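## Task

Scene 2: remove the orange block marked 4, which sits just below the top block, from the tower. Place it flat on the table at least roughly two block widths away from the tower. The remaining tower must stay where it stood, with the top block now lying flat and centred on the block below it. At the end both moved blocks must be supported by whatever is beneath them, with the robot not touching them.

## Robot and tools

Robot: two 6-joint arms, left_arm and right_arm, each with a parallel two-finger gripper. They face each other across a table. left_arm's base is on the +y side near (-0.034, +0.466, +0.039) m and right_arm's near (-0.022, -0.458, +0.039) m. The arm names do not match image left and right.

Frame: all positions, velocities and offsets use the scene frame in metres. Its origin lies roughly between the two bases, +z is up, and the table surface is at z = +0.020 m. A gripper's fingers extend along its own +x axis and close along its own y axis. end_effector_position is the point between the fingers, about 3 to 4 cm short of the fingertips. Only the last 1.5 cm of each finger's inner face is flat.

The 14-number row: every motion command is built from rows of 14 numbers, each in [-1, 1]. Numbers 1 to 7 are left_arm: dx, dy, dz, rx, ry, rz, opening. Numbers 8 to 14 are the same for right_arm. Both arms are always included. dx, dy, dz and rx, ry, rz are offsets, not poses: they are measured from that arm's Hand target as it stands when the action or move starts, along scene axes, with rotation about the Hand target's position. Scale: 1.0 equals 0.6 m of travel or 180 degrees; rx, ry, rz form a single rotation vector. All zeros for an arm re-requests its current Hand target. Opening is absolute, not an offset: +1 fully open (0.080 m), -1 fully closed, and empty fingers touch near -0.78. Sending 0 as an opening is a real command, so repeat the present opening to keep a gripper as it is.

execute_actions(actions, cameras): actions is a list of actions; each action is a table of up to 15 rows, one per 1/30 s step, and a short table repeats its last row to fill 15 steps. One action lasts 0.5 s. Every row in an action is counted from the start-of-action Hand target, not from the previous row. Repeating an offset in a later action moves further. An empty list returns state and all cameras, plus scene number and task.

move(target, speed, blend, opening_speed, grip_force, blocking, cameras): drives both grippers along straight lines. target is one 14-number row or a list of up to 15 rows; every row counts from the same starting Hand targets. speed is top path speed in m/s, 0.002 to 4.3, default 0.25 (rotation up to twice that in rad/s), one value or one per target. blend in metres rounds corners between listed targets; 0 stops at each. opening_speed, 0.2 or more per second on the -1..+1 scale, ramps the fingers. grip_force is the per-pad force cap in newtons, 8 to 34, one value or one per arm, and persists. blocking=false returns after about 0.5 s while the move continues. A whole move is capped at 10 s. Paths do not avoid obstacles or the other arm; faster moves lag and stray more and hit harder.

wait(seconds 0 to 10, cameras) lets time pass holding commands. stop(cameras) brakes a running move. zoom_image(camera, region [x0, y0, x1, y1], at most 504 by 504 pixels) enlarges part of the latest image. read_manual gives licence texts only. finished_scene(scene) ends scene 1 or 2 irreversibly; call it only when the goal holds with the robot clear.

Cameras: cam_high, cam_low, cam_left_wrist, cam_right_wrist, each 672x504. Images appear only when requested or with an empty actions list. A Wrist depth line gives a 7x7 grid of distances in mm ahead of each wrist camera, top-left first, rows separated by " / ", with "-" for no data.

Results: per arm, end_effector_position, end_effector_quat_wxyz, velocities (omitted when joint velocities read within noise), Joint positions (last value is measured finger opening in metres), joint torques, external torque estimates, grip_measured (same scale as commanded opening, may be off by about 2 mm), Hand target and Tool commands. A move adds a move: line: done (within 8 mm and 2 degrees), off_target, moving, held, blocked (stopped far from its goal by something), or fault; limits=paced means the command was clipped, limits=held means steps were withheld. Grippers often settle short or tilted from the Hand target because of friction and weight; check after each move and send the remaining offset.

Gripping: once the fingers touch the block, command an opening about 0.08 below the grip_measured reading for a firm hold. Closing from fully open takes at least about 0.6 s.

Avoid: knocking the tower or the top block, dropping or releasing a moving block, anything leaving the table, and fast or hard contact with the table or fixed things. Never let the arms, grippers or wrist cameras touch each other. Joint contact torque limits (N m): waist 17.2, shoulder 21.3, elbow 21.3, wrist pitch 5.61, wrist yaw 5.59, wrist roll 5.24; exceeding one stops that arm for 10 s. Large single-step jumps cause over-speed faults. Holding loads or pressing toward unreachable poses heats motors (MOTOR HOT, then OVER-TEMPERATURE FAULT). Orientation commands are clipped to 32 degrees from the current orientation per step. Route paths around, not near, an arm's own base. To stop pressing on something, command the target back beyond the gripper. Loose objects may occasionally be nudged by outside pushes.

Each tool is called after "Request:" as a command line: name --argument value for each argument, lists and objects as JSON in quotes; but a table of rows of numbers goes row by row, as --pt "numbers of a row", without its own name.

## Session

Request:
execute_actions --actions '[]'

Scene clock: 0.00 s.
left_arm: end_effector_position=(+0.0786, +0.2222, +0.1768) grip_measured=+1.000 end_effector_quat_wxyz=(+0.841, +0.079, +0.533, -0.051) | right_arm: end_effector_position=(-0.2735, -0.2460, +0.1835) grip_measured=+1.000 end_effector_quat_wxyz=(+0.104, -0.057, +0.163, +0.980)
Joint positions: left_arm=[0.193 1.46 1.122 -1.138 -0.432 -1.166 0.08] | right_arm=[0.52 1.383 0.338 0.823 -0.85 0.148 0.08]
Joint velocities: within noise
Joint torques (N m): no reading
External joint torques (N m): no reading
Heat: left arm: hottest wrist pitch 30 °C (+0.0 °C/min); right arm: hottest wrist yaw 27 °C (+0.0 °C/min).
Wrist depth (mm): cam_left_wrist=[266 260 253 247 242 237 232 / 260 254 249 243 239 233 227 / 255 250 245 238 233 229 224 / 249 245 239 234 231 225 221 / 246 241 234 231 226 221 217 / - 82 229 226 222 - - / - - 227 222 219 214 -] | cam_right_wrist=[1215 1255 1319 1342 1398 1390 2276 / 1275 1366 1358 - 1488 1569 - / 1358 1424 1488 1579 1612 1670 2254 / 1569 1517 1590 1682 1720 1786 1707 / - 1579 1707 1786 1682 1517 1398 / - - 1569 1433 1366 101 - / - 78 1262 1228 1132 229 -]
Hand target: left_arm +0.0787, +0.2224, +0.1766; +0.841, +0.079, +0.532, -0.051 | right_arm -0.2739, -0.2454, +0.1861; +0.104, -0.054, +0.159, +0.980
Tool commands: left_gripper/opening=+1.0 right_gripper/opening=+1.0
camera_calibration:
cam_left_wrist: T_world_to_cam=[[-0.211722, -0.974699, -0.071671, 0.252622], [-0.963245, 0.220514, -0.153401, 0.0870967], [0.165324, 0.0365584, -0.985561, 0.231489], [0, 0, 0, 1]] pos_world=[0.0991102, 0.218561, 0.259613]
cam_right_wrist: T_world_to_cam=[[0.166574, 0.939353, -0.299782, 0.346417], [0.375674, -0.341558, -0.861515, 0.211517], [-0.911659, 0.030886, -0.409785, -0.0845399], [0, 0, 0, 1]] pos_world=[-0.214237, -0.250552, 0.251431]

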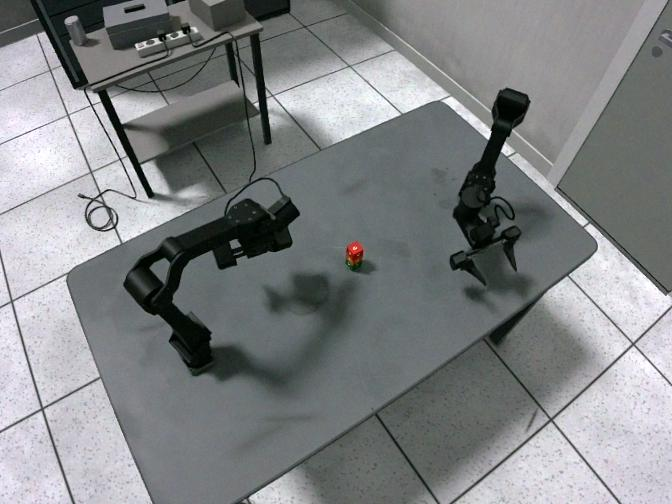

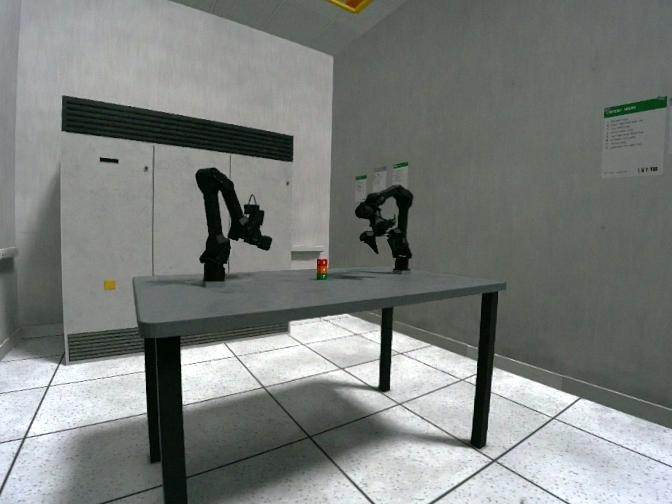

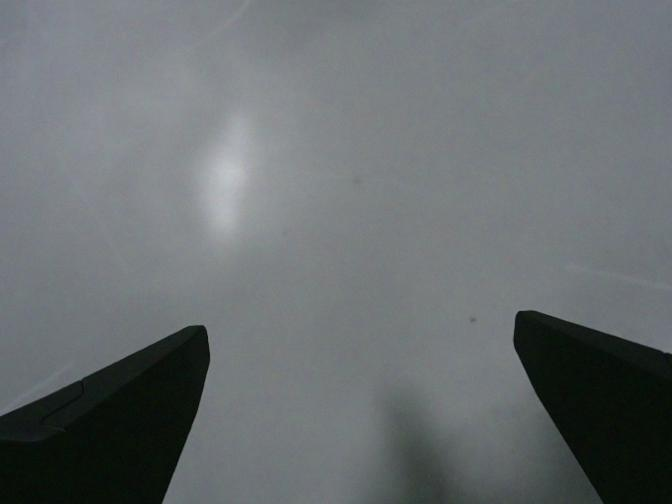

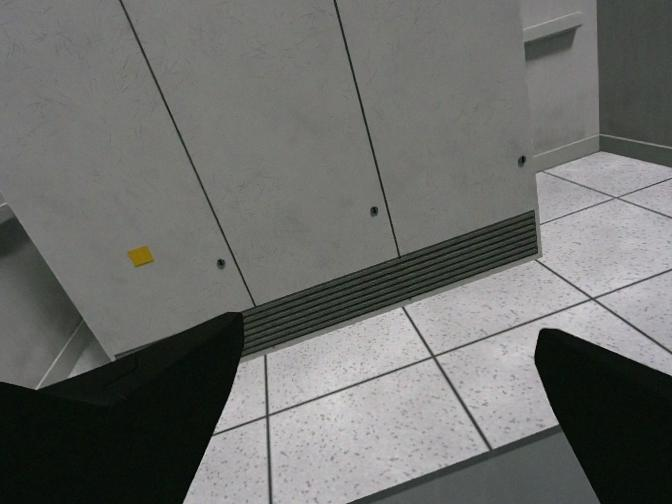

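Request:
zoom_image --camera "cam_high" --region '[325, 225, 385, 285]'

Request:
zoom_image --camera "cam_low" --region '[295, 240, 355, 300]'

Scaled by 8.400.

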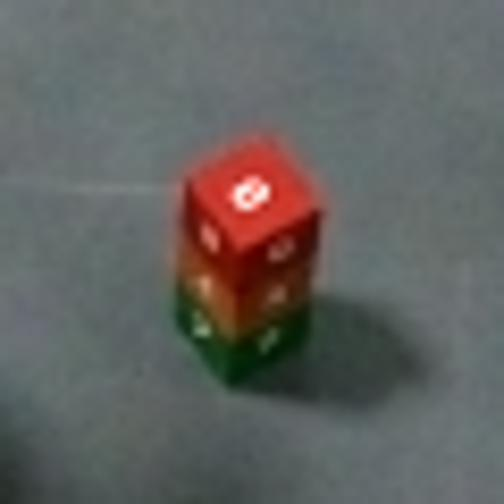

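Scaled by 8.400.

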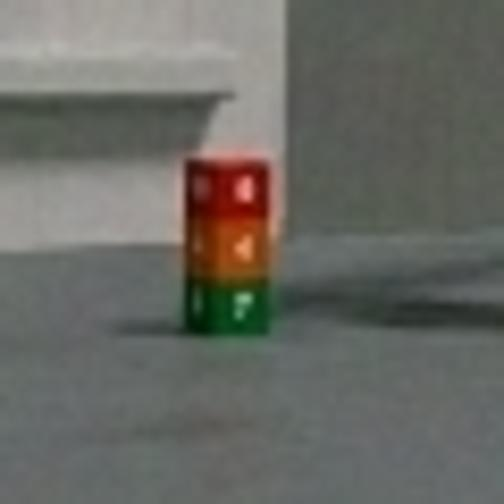

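Request:
move --target '[0, 0, 0, 0, 0, 0, 1, 0.4365, 0.2873, -0.0268, -0.2318, -0.2889, -0.3426, 1]' --speed 0.4 --cameras '["cam_right_wrist"]'

Request:
zoom_image --camera "cam_right_wrist" --region '[180, 100, 600, 415]'

Scene clock: 77.27 s.
left_arm: end_effector_position=(+0.0786, +0.2222, +0.1768) grip_measured=+1.000 end_effector_quat_wxyz=(+0.841, +0.079, +0.533, -0.051) | right_arm: end_effector_position=(-0.0132, -0.0764, +0.1684) grip_measured=+1.000 end_effector_quat_wxyz=(+0.591, -0.397, +0.417, +0.566)
Joint positions: left_arm=[0.193 1.46 1.122 -1.138 -0.432 -1.166 0.08] | right_arm=[-0.021 1.713 1.354 -0.867 0.005 0.023 0.08]
Joint torques (N m): left_arm=[-0.07 -5.63 6.05 0.3 -0.33 -0.03] | right_arm=[-0.05 -5.61 8.39 0.61 0.2 0.15]
External joint torques (N m): left_arm=[-0.06 -0.6 0.18 -0.16 -0.02 -0.03] | right_arm=[-0.07 1.37 2.47 -0.24 0.2 0.15]
Heat: left arm: hottest wrist pitch 30 °C (+0.0 °C/min); right arm: hottest shoulder 29 °C (+1.0 °C/min).
Wrist depth (mm): cam_left_wrist=[266 260 254 247 241 238 233 / 260 254 249 243 238 234 227 / 254 249 242 238 234 228 224 / 250 244 239 234 229 225 219 / 245 241 234 229 225 222 218 / - 82 230 225 220 - - / - - 226 222 217 214 -] | cam_right_wrist=[234 232 231 228 228 226 225 / 231 231 229 228 227 226 224 / 232 229 229 227 139 225 224 / 231 230 228 226 224 223 222 / 231 230 226 226 225 223 222 / - - 227 225 223 222 - / - 78 225 224 224 222 -]
Hand target: left_arm +0.0787, +0.2224, +0.1766; +0.841, +0.079, +0.532, -0.051 | right_arm -0.0120, -0.0730, +0.1701; +0.594, -0.395, +0.416, +0.564
Off the commanded pose: left_arm 0.000 m, 0 deg | right_arm 0.004 m, 1 deg.
move: done
camera_calibration:
cam_right_wrist: T_world_to_cam=[[0.998645, -0.0114266, -0.0507706, 0.0356336], [-0.0132176, -0.999297, -0.0350823, -0.0359557], [-0.0503341, 0.0357058, -0.998094, 0.252212], [0, 0, 0, 1]] pos_world=[-0.0233657, -0.0445287, 0.252279]
Images, in order (width x height): cam_right_wrist 672x504.

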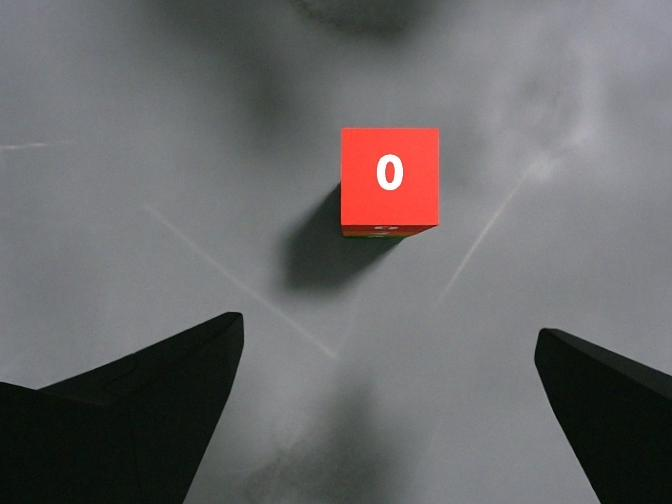

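Scaled by 1.200.

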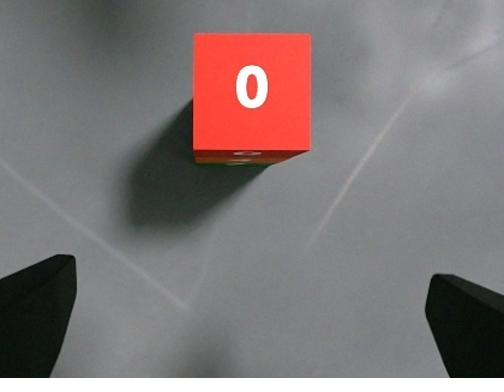

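Request:
move --target '[0, 0, 0, 0, 0, 0, 1, 0.0057, 0.0877, -0.1163, 0, 0, 0.019, 1]' --speed 0.15 --grip_force 14 --cameras '["cam_right_wrist", "cam_low"]'

Request:
zoom_image --camera "cam_right_wrist" --region '[230, 250, 560, 400]'

Request:
zoom_image --camera "cam_low" --region '[295, 235, 355, 295]'

Scene clock: 164.73 s.
left_arm: end_effector_position=(+0.0786, +0.2222, +0.1768) grip_measured=+1.000 end_effector_quat_wxyz=(+0.841, +0.079, +0.533, -0.051) | right_arm: end_effector_position=(-0.0092, -0.0245, +0.0987) grip_measured=+1.000 end_effector_quat_wxyz=(+0.577, -0.410, +0.406, +0.578)
Joint positions: left_arm=[0.193 1.46 1.122 -1.138 -0.432 -1.166 0.08] | right_arm=[-0.032 1.968 1.399 -0.662 -0.009 -0.036 0.08]
Joint torques (N m): left_arm=[-0.07 -5.63 6.04 0.3 -0.33 -0.03] | right_arm=[-0.21 -7.08 7.96 0.85 -0.21 -0.17]
External joint torques (N m): left_arm=[-0.06 -0.51 0.09 -0.16 -0.02 -0.03] | right_arm=[-0.21 1.38 2.29 0.01 -0.2 -0.17]
Heat: left arm: hottest wrist pitch 30 °C (+0.0 °C/min); right arm: hottest shoulder 34 °C (+2.0 °C/min).
Wrist depth (mm): cam_left_wrist=[264 260 253 248 242 236 233 / 260 254 250 243 238 234 229 / 253 250 244 238 234 228 224 / 249 246 239 234 230 225 220 / 245 241 235 230 226 221 217 / - 82 231 225 222 - - / - - 226 222 218 214 -] | cam_right_wrist=[157 157 156 155 155 154 153 / 158 156 156 155 154 153 153 / 157 156 156 155 154 153 152 / 157 156 155 154 153 153 152 / 156 156 155 - - 152 151 / - - 154 - - 101 - / - 79 154 - - 152 -]
Hand target: left_arm +0.0787, +0.2224, +0.1766; +0.841, +0.079, +0.532, -0.051 | right_arm -0.0087, -0.0204, +0.1002; +0.577, -0.407, +0.404, +0.581
Off the commanded pose: left_arm 0.000 m, 0 deg | right_arm 0.004 m, 1 deg.
grip_force (N): 14, 14
move: done
camera_calibration:
cam_right_wrist: T_world_to_cam=[[0.998338, 0.0371456, -0.0440594, 0.029178], [0.0358082, -0.998885, -0.0307667, 0.0135465], [-0.0451531, 0.0291379, -0.998555, 0.180932], [0, 0, 0, 1]] pos_world=[-0.0214449, 0.00717558, 0.182373]
Images, in order (width x height): cam_low 672x504, cam_right_wrist 672x504.

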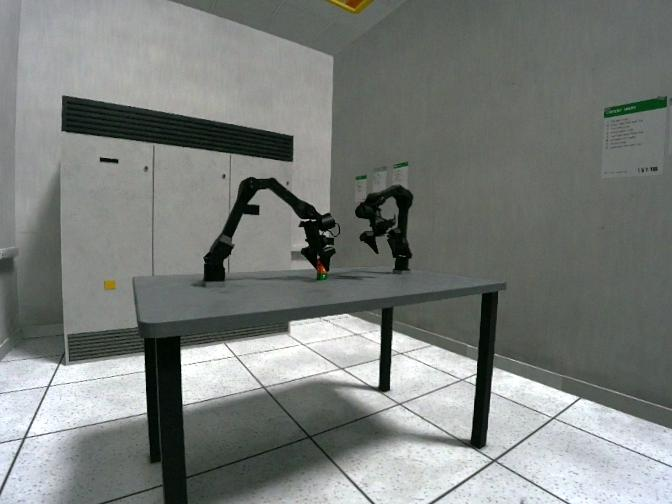

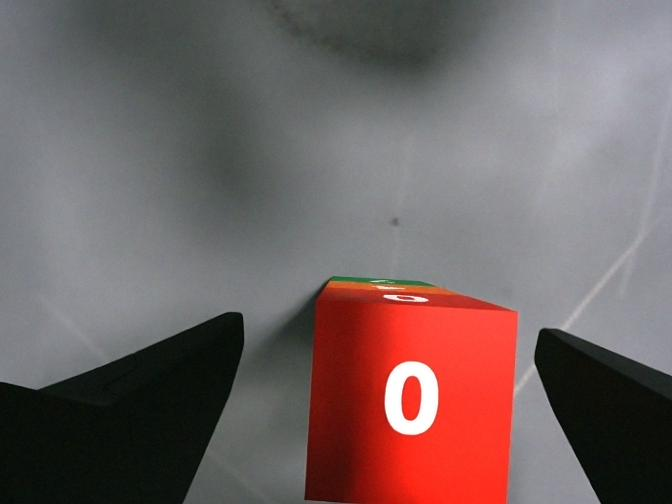

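Scaled by 1.527.

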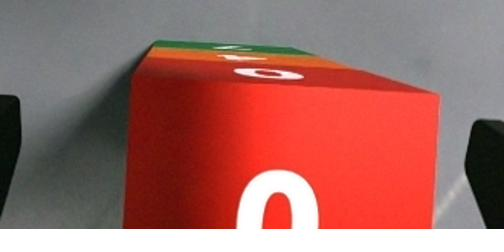

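Scaled by 8.400.

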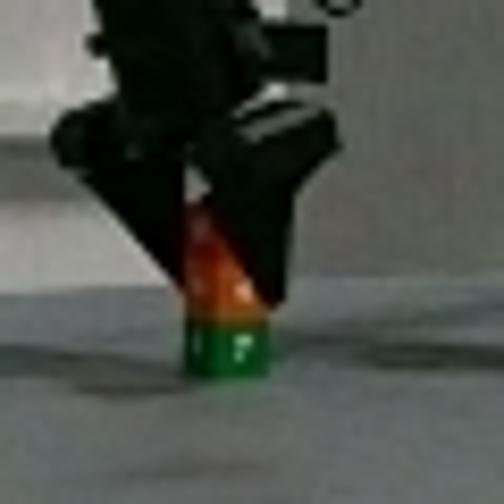

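Request:
move --pt "0 0 0 0 0 0 1 0 0 0 0 0 0 -0.5" --pt "0 0 0 0 0 0 1 0 0 0.05 0 0 0 -0.5" --pt "0 0 0 0 0 0 1 0 -0.2 0.05 0 0 0 -0.5" --pt "0 0 0 0 0 0 1 0 -0.2 -0.0553 0 0 0 -0.5" --speed '[0.05, 0.1, 0.15, 0.08]' --blend '[0, 0.015, 0.015, 0]' --opening_speed 1.0 --grip_force 14 --cameras '["cam_right_wrist", "cam_low"]'

Request:
zoom_image --camera "cam_low" --region '[270, 235, 350, 295]'

Scene clock: 231.57 s.
left_arm: end_effector_position=(+0.0786, +0.2222, +0.1768) grip_measured=+1.000 end_effector_quat_wxyz=(+0.841, +0.079, +0.533, -0.051) | right_arm: end_effector_position=(-0.0087, -0.1396, +0.0693) grip_measured=-0.065 end_effector_quat_wxyz=(+0.580, -0.406, +0.402, +0.580)
Joint positions: left_arm=[0.193 1.46 1.122 -1.138 -0.432 -1.166 0.08] | right_arm=[-0.049 1.602 0.809 -0.424 -0.014 -0.052 0.032]
Joint torques (N m): left_arm=[-0.06 -5.62 6.04 0.3 -0.33 -0.03] | right_arm=[-0.23 -4.45 5.53 0.91 -0.22 -0.17]
External joint torques (N m): left_arm=[-0.08 -0.53 0.07 -0.19 -0.02 -0.03] | right_arm=[-0.2 1 0.33 0.06 -0.22 -0.17]
Heat: left arm: hottest elbow 30 °C (+1.0 °C/min); right arm: hottest shoulder 40 °C (+4.0 °C/min).
Wrist depth (mm): cam_left_wrist=[264 261 254 248 244 237 232 / 260 254 251 244 239 233 228 / 254 251 245 239 234 229 224 / 249 243 240 234 229 225 220 / 244 240 235 230 225 221 217 / - 82 230 226 221 - - / - - 226 222 218 213 -] | cam_right_wrist=[133 133 132 132 131 130 129 / 132 132 132 131 130 129 129 / 132 131 130 130 - 128 128 / - 130 130 129 128 128 128 / 130 130 129 - - 127 126 / - - - - - - 126 / - - - - - - -]
Hand target: left_arm +0.0787, +0.2224, +0.1766; +0.841, +0.079, +0.532, -0.051 | right_arm -0.0086, -0.1404, +0.0670; +0.577, -0.407, +0.404, +0.581
Off the commanded pose: left_arm 0.000 m, 0 deg | right_arm 0.002 m, 0 deg.
grip_force (N): 14, 14
move: done
camera_calibration:
cam_right_wrist: T_world_to_cam=[[0.99835, 0.038048, -0.0430123, 0.0316617], [0.0361064, -0.998332, -0.0450503, -0.101291], [-0.0446546, 0.043423, -0.998058, 0.1569], [0, 0, 0, 1]] pos_world=[-0.0209459, -0.10914, 0.153394]
Images, in order (width x height): cam_low 672x504, cam_right_wrist 672x504.

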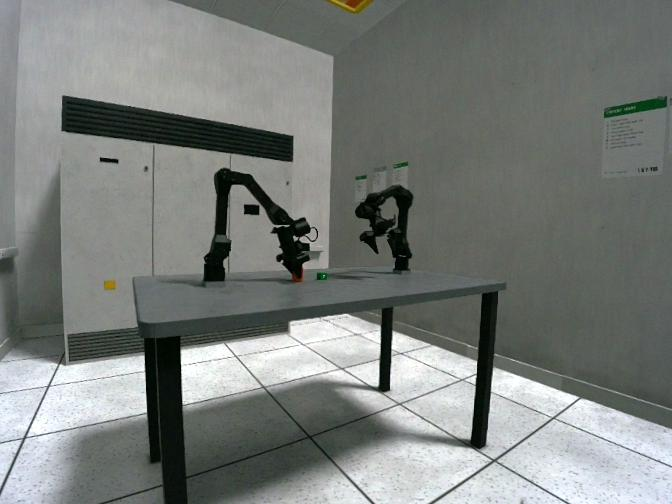

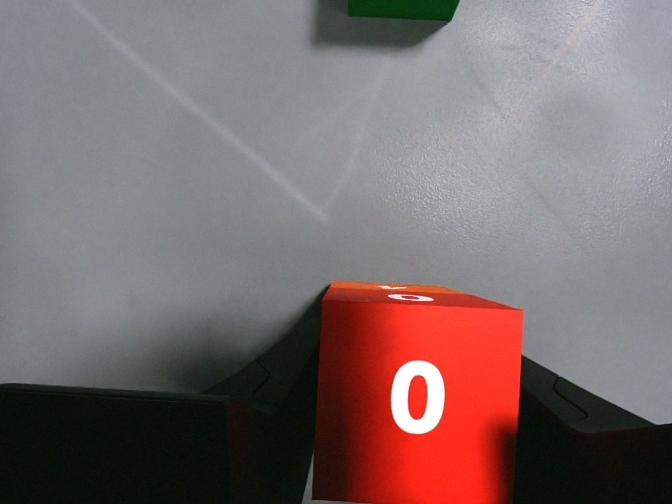

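Scaled by 6.300.

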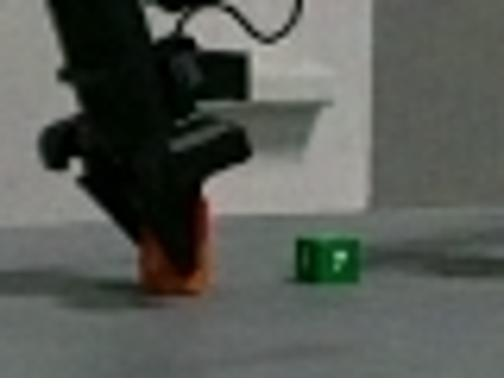

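Request:
move --target '[0, 0, 0, 0, 0, 0, 1, 0, 0, -0.005, 0, 0, 0, -0.5]' --speed 0.03

Scene clock: 235.63 s.
left_arm: end_effector_position=(+0.0786, +0.2222, +0.1768) grip_measured=+1.000 end_effector_quat_wxyz=(+0.841, +0.079, +0.533, -0.051) | right_arm: end_effector_position=(-0.0086, -0.1392, +0.0670) grip_measured=-0.065 end_effector_quat_wxyz=(+0.580, -0.406, +0.401, +0.581)
Joint positions: left_arm=[0.193 1.46 1.122 -1.138 -0.432 -1.166 0.08] | right_arm=[-0.049 1.608 0.804 -0.411 -0.014 -0.052 0.032]
Joint torques (N m): left_arm=[-0.05 -5.61 6.05 0.3 -0.34 -0.03] | right_arm=[-0.23 -4.39 5.38 0.89 -0.22 -0.17]
External joint torques (N m): left_arm=[-0.08 -0.54 0.1 -0.18 -0.02 -0.03] | right_arm=[-0.23 1.04 0.25 0.05 -0.21 -0.17]
Heat: left arm: hottest elbow 30 °C (+1.0 °C/min); right arm: hottest shoulder 40 °C (+4.0 °C/min).
Wrist depth (mm): cam_left_wrist=[265 260 253 247 241 237 231 / 259 253 248 243 239 233 228 / 254 249 244 239 234 229 225 / 249 244 241 234 229 225 220 / 245 242 234 230 226 220 217 / - 82 230 226 221 - - / - - 226 222 218 214 -] | cam_right_wrist=[- 130 130 129 128 128 127 / - 130 129 128 128 127 126 / 129 129 128 128 127 126 126 / - 128 128 127 126 125 125 / - 127 127 - - 125 124 / - - - - - - 124 / - - - - - - -]
Hand target: left_arm +0.0787, +0.2224, +0.1766; +0.841, +0.079, +0.532, -0.051 | right_arm -0.0086, -0.1404, +0.0641; +0.577, -0.407, +0.404, +0.581
Off the commanded pose: left_arm 0.000 m, 0 deg | right_arm 0.003 m, 1 deg.
grip_force (N): 14, 14
move: done

Request:
move --target '[0, 0, 0, 0, 0, 0, 1, 0, 0, -0.0033, 0, 0, 0, -0.5]' --speed 0.03

Scene clock: 242.47 s.
left_arm: end_effector_position=(+0.0786, +0.2222, +0.1768) grip_measured=+1.000 end_effector_quat_wxyz=(+0.841, +0.079, +0.533, -0.051) | right_arm: end_effector_position=(-0.0087, -0.1384, +0.0662) grip_measured=-0.065 end_effector_quat_wxyz=(+0.581, -0.404, +0.400, +0.582)
Joint positions: left_arm=[0.193 1.46 1.122 -1.138 -0.432 -1.166 0.08] | right_arm=[-0.049 1.61 0.801 -0.401 -0.015 -0.052 0.032]
Joint torques (N m): left_arm=[-0.07 -5.63 6.05 0.31 -0.33 -0.03] | right_arm=[-0.22 -4.14 5.16 0.92 -0.21 -0.16]
External joint torques (N m): left_arm=[-0.08 -0.56 0.13 -0.16 -0.02 -0.03] | right_arm=[-0.21 1.35 -0.06 0.04 -0.2 -0.16]
Heat: left arm: hottest shoulder 30 °C (+1.0 °C/min); right arm: hottest shoulder 38 °C (+1.0 °C/min).
Wrist depth (mm): cam_left_wrist=[266 260 254 249 242 237 233 / 260 255 248 244 237 233 228 / 253 250 243 238 233 228 225 / 249 243 239 234 229 225 219 / 245 240 235 230 224 219 216 / - 82 230 226 222 - - / - - 226 222 218 213 -] | cam_right_wrist=[- 131 130 129 128 128 127 / - 129 129 128 128 127 126 / 129 129 128 127 127 126 126 / - 128 127 127 126 125 125 / - 127 126 - - 125 124 / - - - - - - 123 / - - - - - - -]
Hand target: left_arm +0.0787, +0.2224, +0.1766; +0.841, +0.079, +0.532, -0.051 | right_arm -0.0086, -0.1405, +0.0620; +0.577, -0.407, +0.404, +0.581
Off the commanded pose: left_arm 0.000 m, 0 deg | right_arm 0.005 m, 1 deg.
grip_force (N): 14, 14
move: done

Request:
move --pt "0 0 0 0 0 0 1 0 0 0.0025 0 0 0 -0.5" --pt "0 0 0 0 0 0 1 0 0 0.0025 0 0 0 0.5" --pt "0 0 0 0 0 0 1 0 0.0033 0.0933 0 0 0 0.5" --pt "0 0 0 0 0 0 1 0 0.0033 0.0542 0 0 0 0.5" --speed '[0.03, 0.05, 0.12, 0.08]' --opening_speed 1.0 --cameras '["cam_low", "cam_right_wrist"]'

Request:
zoom_image --camera "cam_low" --region '[270, 235, 350, 295]'

Scene clock: 303.00 s.
left_arm: end_effector_position=(+0.0786, +0.2222, +0.1768) grip_measured=+1.000 end_effector_quat_wxyz=(+0.841, +0.079, +0.533, -0.051) | right_arm: end_effector_position=(-0.0086, -0.1377, +0.0970) grip_measured=+0.497 end_effector_quat_wxyz=(+0.580, -0.406, +0.402, +0.581)
Joint positions: left_arm=[0.193 1.46 1.122 -1.138 -0.432 -1.166 0.08] | right_arm=[-0.049 1.553 0.884 -0.548 -0.015 -0.052 0.057]
Joint torques (N m): left_arm=[-0.07 -5.62 6.03 0.3 -0.33 -0.03] | right_arm=[-0.18 -4.41 5.83 0.9 -0.2 -0.16]
External joint torques (N m): left_arm=[-0.1 -0.6 0.17 -0.15 -0.02 -0.02] | right_arm=[-0.13 0.93 0.39 0.06 -0.2 -0.16]
Heat: left arm: hottest shoulder 30 °C (+0.0 °C/min); right arm: hottest shoulder 33 °C (-5.0 °C/min).
Wrist depth (mm): cam_left_wrist=[264 259 253 249 242 236 233 / 259 253 248 242 239 232 228 / 255 250 244 238 233 229 225 / 248 244 239 234 229 225 221 / 244 239 235 231 226 222 216 / - 82 230 226 222 - - / - - 227 222 217 214 -] | cam_right_wrist=[163 161 161 160 156 158 157 / 161 161 159 159 158 157 156 / 160 159 158 158 157 156 156 / 159 159 158 157 156 156 155 / 158 157 157 98 98 154 153 / - - - 98 97 93 - / - - 154 154 153 92 -]
Hand target: left_arm +0.0787, +0.2224, +0.1766; +0.841, +0.079, +0.532, -0.051 | right_arm -0.0086, -0.1384, +0.0945; +0.577, -0.407, +0.404, +0.581
Off the commanded pose: left_arm 0.000 m, 0 deg | right_arm 0.003 m, 0 deg.
grip_force (N): 14, 14
move: done
camera_calibration:
cam_right_wrist: T_world_to_cam=[[0.998333, 0.0381765, -0.0432915, 0.0328447], [0.0362042, -0.99831, -0.0454628, -0.0980677], [-0.0449539, 0.0438196, -0.998028, 0.184495], [0, 0, 0, 1]] pos_world=[-0.0209457, -0.10724, 0.181095]
Images, in order (width x height): cam_low 672x504, cam_right_wrist 672x504.

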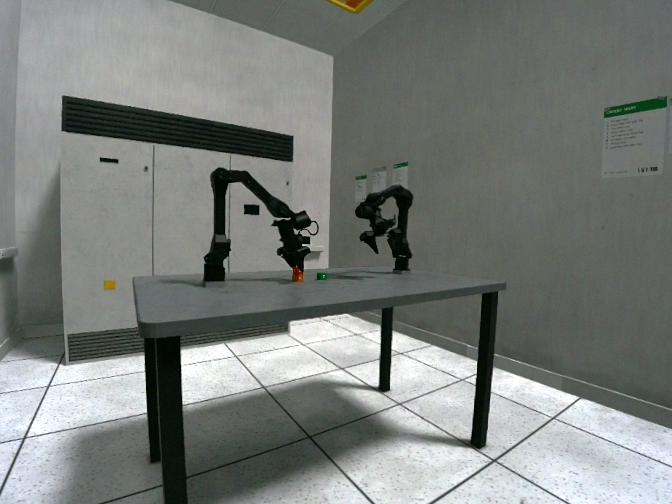

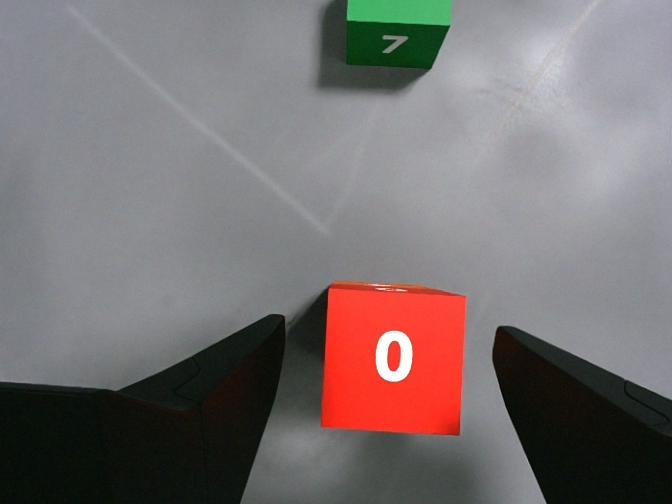

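Scaled by 6.300.

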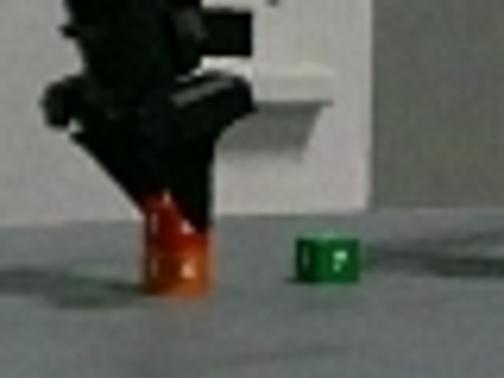

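Request:
move --pt "0 0 0 0 0 0 1 0 0 0 0 0 0 -0.5" --pt "0 0 0 0 0 0 1 0 0 0.05 0 0 0 -0.5" --pt "0 0 0 0 0 0 1 -0.004 0.1895 0.05 0 0 -0.004 -0.5" --pt "0 0 0 0 0 0 1 -0.004 0.1895 0.0175 0 0 -0.004 -0.5" --speed '[0.05,0.1,0.15,0.08]' --blend '[0,0.015,0.01,0]' --opening_speed 1.0 --grip_force 14 --cameras '["cam_low","cam_right_wrist"]'

Scene clock: 345.00 s.
left_arm: end_effector_position=(+0.0786, +0.2222, +0.1768) grip_measured=+1.000 end_effector_quat_wxyz=(+0.841, +0.079, +0.533, -0.051) | right_arm: end_effector_position=(-0.0105, -0.0240, +0.1094) grip_measured=-0.064 end_effector_quat_wxyz=(+0.581, -0.402, +0.404, +0.581)
Joint positions: left_arm=[0.193 1.46 1.122 -1.138 -0.432 -1.166 0.08] | right_arm=[-0.031 1.946 1.406 -0.673 -0.013 -0.027 0.032]
Joint torques (N m): left_arm=[-0.06 -5.62 6.04 0.3 -0.33 -0.03] | right_arm=[0.31 -6.94 5.99 0.9 0.18 0.16]
External joint torques (N m): left_arm=[-0.07 -0.6 0.18 -0.16 -0.02 -0.03] | right_arm=[0.32 1.45 0.26 0.04 0.19 0.15]
Heat: left arm: hottest elbow 31 °C (+1.0 °C/min); right arm: hottest shoulder 34 °C (+1.0 °C/min).
Wrist depth (mm): cam_left_wrist=[265 260 253 246 242 238 232 / 259 252 249 244 237 233 228 / 253 248 245 238 233 229 224 / 249 245 239 234 230 225 221 / 244 240 235 229 226 221 216 / - 82 229 226 221 - - / - - 226 221 218 214 -] | cam_right_wrist=[172 170 169 168 167 166 166 / 170 170 169 168 166 165 165 / 170 169 168 167 166 164 163 / 169 168 167 166 165 164 163 / 168 167 167 98 98 162 162 / - - - 98 98 - 161 / - - - 163 162 - -]
Hand target: left_arm +0.0787, +0.2224, +0.1766; +0.841, +0.079, +0.532, -0.051 | right_arm -0.0110, -0.0247, +0.1051; +0.581, -0.404, +0.407, +0.578
Off the commanded pose: left_arm 0.000 m, 0 deg | right_arm 0.004 m, 1 deg.
grip_force (N): 14, 14
move: done; blend cut to 0.0098 m at target 3
camera_calibration:
cam_right_wrist: T_world_to_cam=[[0.998229, 0.0323375, -0.0499357, 0.0314558], [0.02989, -0.998351, -0.0490056, 0.0163918], [-0.0514381, 0.0474263, -0.997549, 0.191695], [0, 0, 0, 1]] pos_world=[-0.0220295, 0.00625618, 0.1936]
Images, in order (width x height): cam_low 672x504, cam_right_wrist 672x504.

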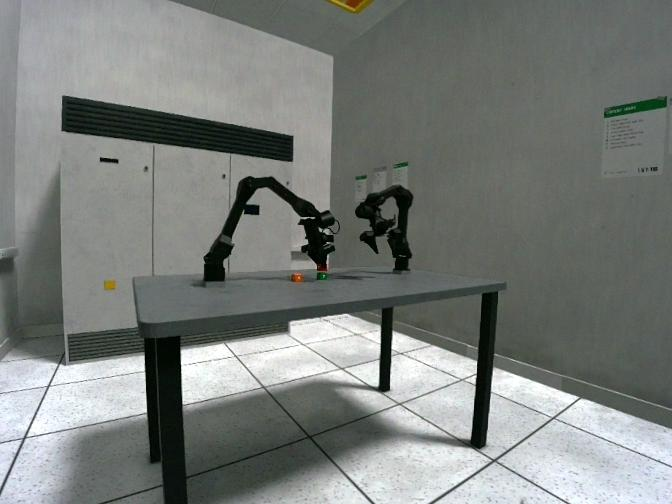

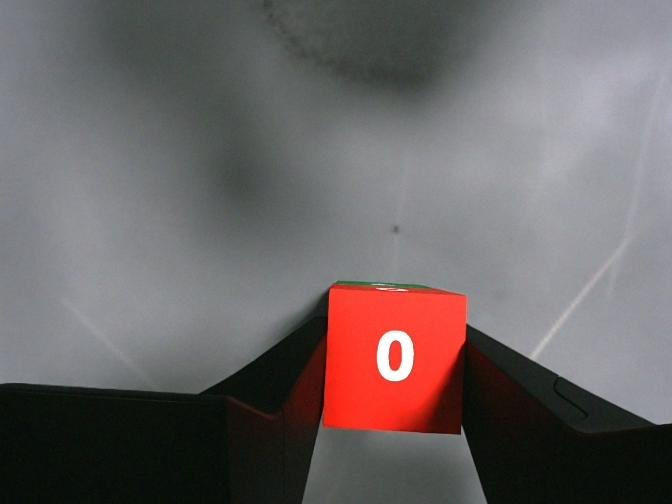

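Request:
zoom_image --camera "cam_right_wrist" --region '[300, 260, 500, 450]'

Request:
zoom_image --camera "cam_low" --region '[260, 220, 380, 310]'

Scaled by 2.520.

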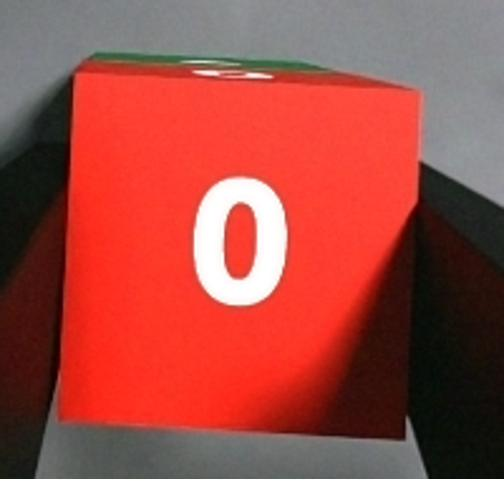

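Scaled by 4.200.

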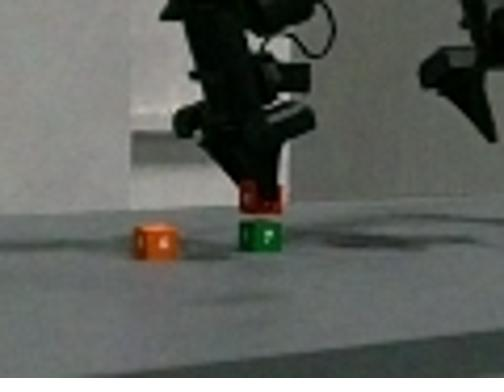

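Request:
zoom_image --camera "cam_right_wrist" --region '[320, 270, 400, 310]'

Request:
zoom_image --camera "cam_right_wrist" --region '[400, 270, 480, 310]'

Request:
zoom_image --camera "cam_low" --region '[305, 255, 340, 285]'

Scaled by 6.300.

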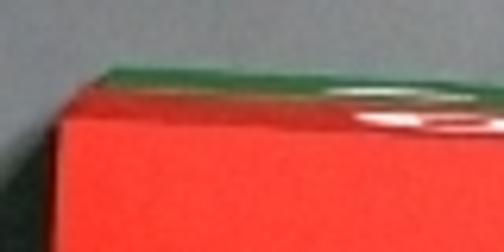

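Scaled by 6.300.

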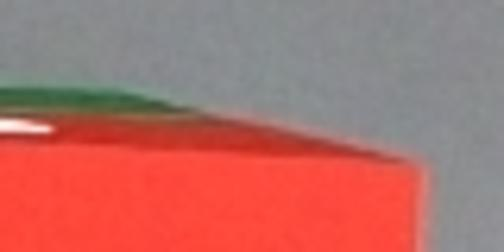

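Scaled by 14.400.

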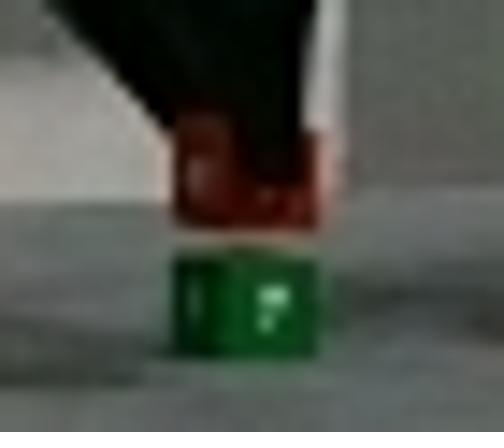

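Request:
move --target '[0,0,0,0,0,0,1,0,0,-0.0117,0,0,0,-0.5]' --speed 0.03 --cameras '["cam_low","cam_right_wrist"]'

Request:
zoom_image --camera "cam_right_wrist" --region '[315, 270, 475, 310]'

Request:
zoom_image --camera "cam_low" --region '[305, 255, 340, 285]'

Scene clock: 448.07 s.
left_arm: end_effector_position=(+0.0786, +0.2222, +0.1768) grip_measured=+1.000 end_effector_quat_wxyz=(+0.841, +0.079, +0.533, -0.051) | right_arm: end_effector_position=(-0.0105, -0.0239, +0.1027) grip_measured=-0.064 end_effector_quat_wxyz=(+0.581, -0.402, +0.404, +0.581)
Joint positions: left_arm=[0.193 1.46 1.122 -1.138 -0.432 -1.166 0.08] | right_arm=[-0.031 1.953 1.388 -0.647 -0.013 -0.027 0.032]
Joint torques (N m): left_arm=[-0.05 -5.62 6.05 0.3 -0.33 -0.03] | right_arm=[0.35 -6.87 5.92 0.9 0.18 0.16]
External joint torques (N m): left_arm=[-0.08 -0.56 0.19 -0.14 -0.02 -0.03] | right_arm=[0.37 1.56 0.23 0.05 0.19 0.15]
Heat: left arm: hottest shoulder 31 °C (+0.0 °C/min); right arm: hottest shoulder 42 °C (+2.0 °C/min).
Wrist depth (mm): cam_left_wrist=[265 261 253 247 242 237 232 / 261 254 250 243 237 233 228 / 254 250 245 239 233 229 224 / 249 245 239 233 229 225 219 / 245 241 234 231 225 221 217 / - 82 231 225 221 - - / - - 226 221 218 215 -] | cam_right_wrist=[165 164 163 162 161 160 158 / 163 163 162 161 160 159 158 / - 162 161 160 159 158 157 / 162 161 160 159 158 157 156 / 162 160 159 99 98 156 155 / - 160 - 98 98 - 155 / - - - 157 156 - -]
Hand target: left_arm +0.0787, +0.2224, +0.1766; +0.841, +0.079, +0.532, -0.051 | right_arm -0.0110, -0.0248, +0.0980; +0.581, -0.404, +0.407, +0.578
Off the commanded pose: left_arm 0.000 m, 0 deg | right_arm 0.005 m, 1 deg.
grip_force (N): 14, 14
move: done
camera_calibration:
cam_right_wrist: T_world_to_cam=[[0.998229, 0.0323725, -0.0499088, 0.0311178], [0.0298852, -0.998312, -0.0498037, 0.0163163], [-0.0514368, 0.048224, -0.997511, 0.185096], [0, 0, 0, 1]] pos_world=[-0.0220295, 0.00635531, 0.187001]
Images, in order (width x height): cam_low 672x504, cam_right_wrist 672x504.

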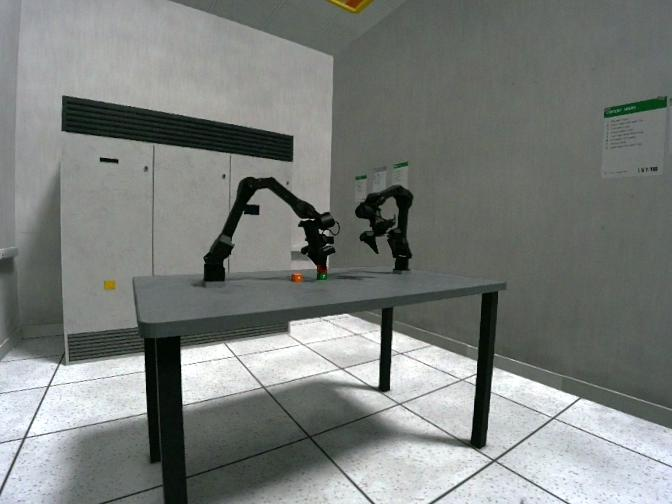

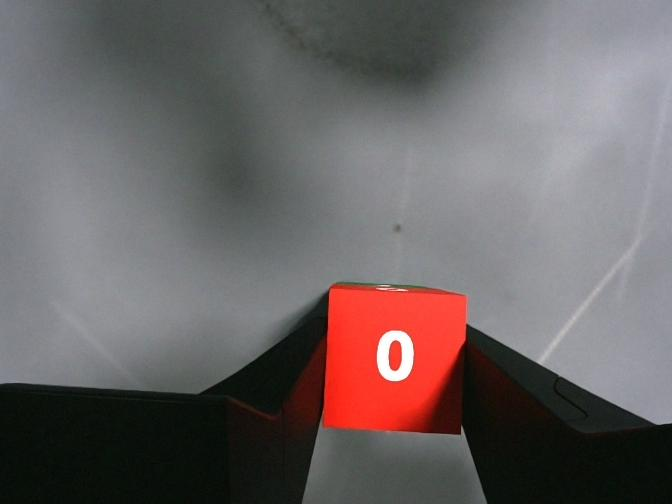

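Scaled by 3.150.

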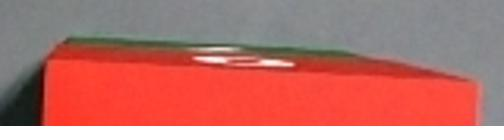

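Scaled by 14.400.

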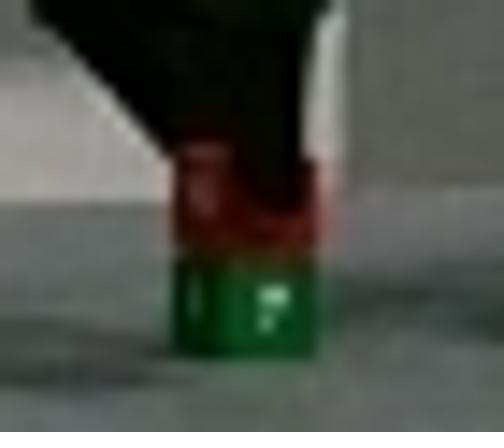

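Request:
zoom_image --camera "cam_right_wrist" --region '[320, 270, 400, 310]'

Request:
zoom_image --camera "cam_right_wrist" --region '[400, 270, 480, 310]'

Scaled by 6.300.

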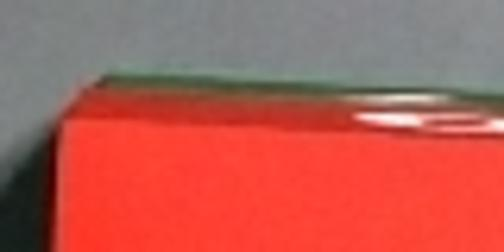

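Scaled by 6.300.

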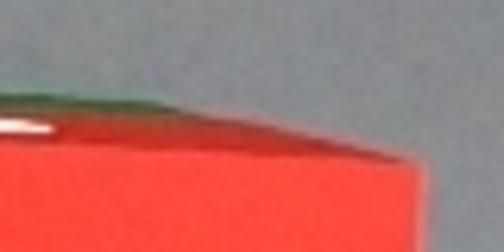

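Request:
move --target '[0,0,0,0,0,0,1,0,0,-0.0040,0,0,0,-0.5]' --speed 0.03

Scene clock: 471.87 s.
left_arm: end_effector_position=(+0.0786, +0.2222, +0.1768) grip_measured=+1.000 end_effector_quat_wxyz=(+0.841, +0.079, +0.533, -0.051) | right_arm: end_effector_position=(-0.0105, -0.0236, +0.1009) grip_measured=-0.064 end_effector_quat_wxyz=(+0.582, -0.401, +0.404, +0.581)
Joint positions: left_arm=[0.193 1.46 1.122 -1.138 -0.432 -1.166 0.08] | right_arm=[-0.031 1.956 1.383 -0.639 -0.013 -0.027 0.032]
Joint torques (N m): left_arm=[-0.06 -5.62 6.04 0.31 -0.33 -0.03] | right_arm=[0.36 -6.8 5.83 0.9 0.17 0.16]
External joint torques (N m): left_arm=[-0.06 -0.48 0.04 -0.18 -0.02 -0.03] | right_arm=[0.38 1.48 0.26 0.08 0.17 0.15]
Heat: left arm: hottest shoulder 31 °C (+0.0 °C/min); right arm: hottest shoulder 39 °C (-2.0 °C/min).
Wrist depth (mm): cam_left_wrist=[265 260 253 249 241 237 232 / 260 254 249 243 239 233 228 / 254 249 244 237 233 229 224 / 250 244 240 234 230 226 219 / 245 241 234 230 226 222 216 / - 82 229 226 221 - - / - - 226 222 218 214 -] | cam_right_wrist=[163 162 162 160 159 158 157 / 163 161 160 159 158 157 156 / - 160 159 159 157 156 155 / 160 159 159 157 157 155 154 / 159 158 157 99 98 155 154 / - 157 - 98 98 - 153 / - - - 155 154 - -]
Hand target: left_arm +0.0787, +0.2224, +0.1766; +0.841, +0.079, +0.532, -0.051 | right_arm -0.0111, -0.0248, +0.0956; +0.581, -0.404, +0.407, +0.578
Off the commanded pose: left_arm 0.000 m, 0 deg | right_arm 0.005 m, 1 deg.
grip_force (N): 14, 14
move: done

Request:
move --target '[0,0,0,0,0,0,1,0,-0.001,-0.0035,0,0,0,-0.5]' --speed 0.03

Scene clock: 477.97 s.
left_arm: end_effector_position=(+0.0786, +0.2222, +0.1768) grip_measured=+1.000 end_effector_quat_wxyz=(+0.841, +0.079, +0.533, -0.051) | right_arm: end_effector_position=(-0.0104, -0.0234, +0.1000) grip_measured=-0.064 end_effector_quat_wxyz=(+0.582, -0.400, +0.403, +0.582)
Joint positions: left_arm=[0.193 1.46 1.122 -1.138 -0.432 -1.166 0.08] | right_arm=[-0.031 1.956 1.379 -0.631 -0.012 -0.027 0.032]
Joint torques (N m): left_arm=[-0.06 -5.63 6.05 0.3 -0.33 -0.03] | right_arm=[0.35 -6.74 5.41 0.97 0.16 0.15]
External joint torques (N m): left_arm=[-0.04 -0.61 0.17 -0.17 -0.03 -0.03] | right_arm=[0.36 1.54 -0.17 0.12 0.16 0.15]
Heat: left arm: hottest shoulder 31 °C (+0.0 °C/min); right arm: hottest shoulder 41 °C (-1.0 °C/min).
Wrist depth (mm): cam_left_wrist=[265 260 253 248 243 237 233 / 259 254 248 242 238 234 228 / 254 249 244 239 233 229 223 / 247 245 240 235 230 225 220 / 244 240 235 230 223 221 217 / - 82 229 226 222 - - / - - 227 222 217 213 -] | cam_right_wrist=[163 163 162 161 159 158 158 / 162 162 161 160 159 158 157 / - 161 159 158 157 156 155 / 160 159 158 157 156 156 155 / 159 158 157 98 98 155 153 / - 158 - 98 98 - 153 / - - - 154 153 - -]
Hand target: left_arm +0.0787, +0.2224, +0.1766; +0.841, +0.079, +0.532, -0.051 | right_arm -0.0111, -0.0254, +0.0935; +0.581, -0.404, +0.407, +0.578
Off the commanded pose: left_arm 0.000 m, 0 deg | right_arm 0.007 m, 1 deg.
grip_force (N): 14, 14
move: done

Request:
wait --seconds 0 --cameras '["cam_low","cam_right_wrist"]'

Request:
zoom_image --camera "cam_right_wrist" --region '[320, 270, 400, 310]'

Request:
zoom_image --camera "cam_right_wrist" --region '[400, 270, 480, 310]'

Request:
zoom_image --camera "cam_low" --region '[305, 255, 340, 285]'

Scene clock: 484.67 s.
left_arm: end_effector_position=(+0.0786, +0.2222, +0.1768) grip_measured=+1.000 end_effector_quat_wxyz=(+0.841, +0.079, +0.533, -0.051) | right_arm: end_effector_position=(-0.0104, -0.0234, +0.1000) grip_measured=-0.064 end_effector_quat_wxyz=(+0.582, -0.400, +0.403, +0.582)
Joint positions: left_arm=[0.193 1.46 1.122 -1.138 -0.432 -1.166 0.08] | right_arm=[-0.031 1.956 1.379 -0.631 -0.012 -0.027 0.032]
Joint torques (N m): left_arm=[-0.06 -5.61 6.04 0.3 -0.32 -0.03] | right_arm=[0.36 -6.75 5.41 0.97 0.16 0.15]
External joint torques (N m): left_arm=[-0.1 -0.59 0.14 -0.18 -0.01 -0.03] | right_arm=[0.37 1.61 -0.22 0.12 0.17 0.15]
Heat: left arm: hottest shoulder 31 °C (+0.0 °C/min); right arm: hottest shoulder 42 °C (+0.0 °C/min).
Wrist depth (mm): cam_left_wrist=[266 260 254 247 243 237 233 / 260 255 249 243 238 233 227 / 255 249 244 238 234 229 224 / 251 245 240 233 229 225 219 / 244 241 234 230 225 221 216 / - 82 230 226 222 - - / - - 227 223 218 213 -] | cam_right_wrist=[163 163 162 161 160 159 158 / 162 161 160 159 158 158 157 / - 160 159 158 157 157 156 / 160 159 159 157 157 155 154 / 159 158 158 99 98 155 153 / - 157 - 98 98 - 153 / - - - 154 154 - -]
Hand target: left_arm +0.0787, +0.2224, +0.1766; +0.841, +0.079, +0.532, -0.051 | right_arm -0.0111, -0.0254, +0.0935; +0.581, -0.404, +0.407, +0.578
Tool commands: left_gripper/opening=+1.0 right_gripper/opening=-0.5
Off the commanded pose: left_arm 0.000 m, 0 deg | right_arm 0.007 m, 1 deg.
grip_force (N): 14, 14
camera_calibration:
cam_right_wrist: T_world_to_cam=[[0.998257, 0.0324788, -0.0492684, 0.0307677], [0.0297939, -0.998081, -0.0542845, 0.0171018], [-0.050937, 0.052722, -0.997309, 0.182454], [0, 0, 0, 1]] pos_world=[-0.0219299, 0.00645034, 0.184407]
Images, in order (width x height): cam_low 672x504, cam_right_wrist 672x504.

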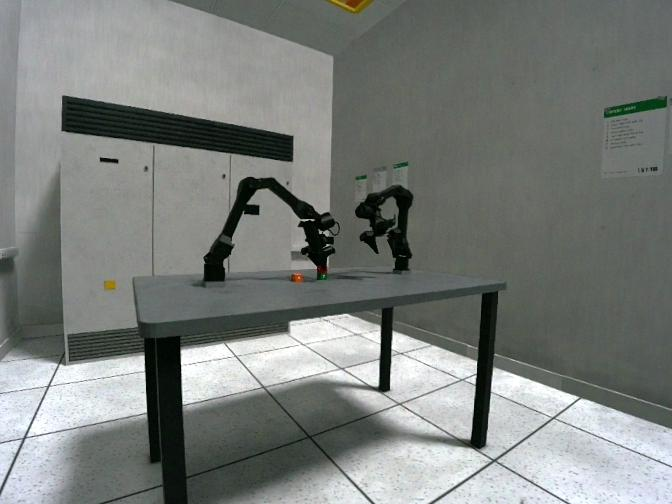

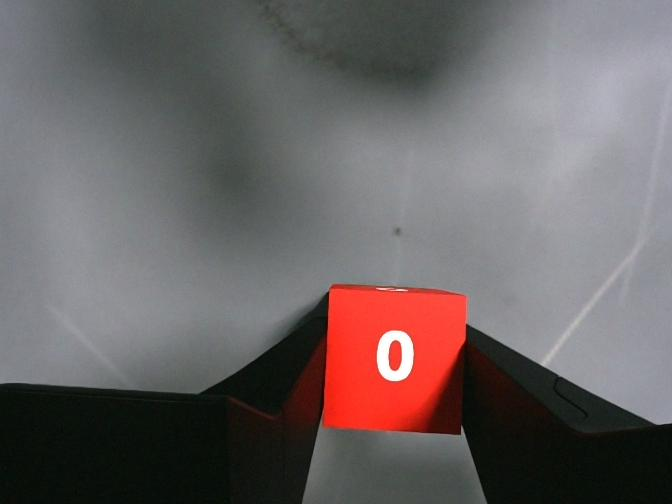

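Scaled by 6.300.

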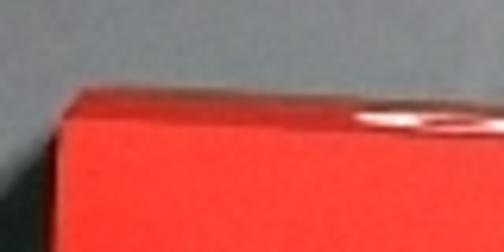

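Scaled by 6.300.

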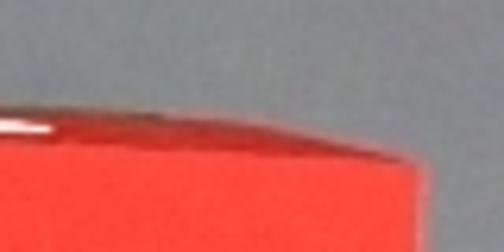

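Scaled by 14.400.

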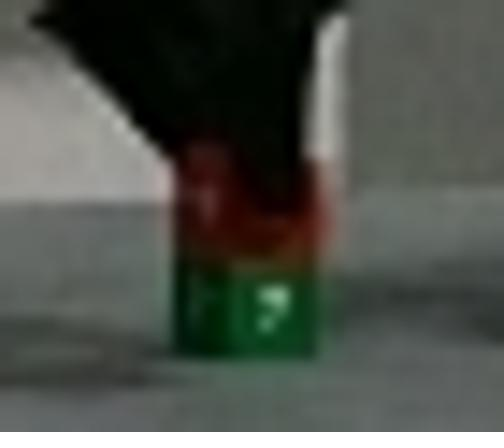

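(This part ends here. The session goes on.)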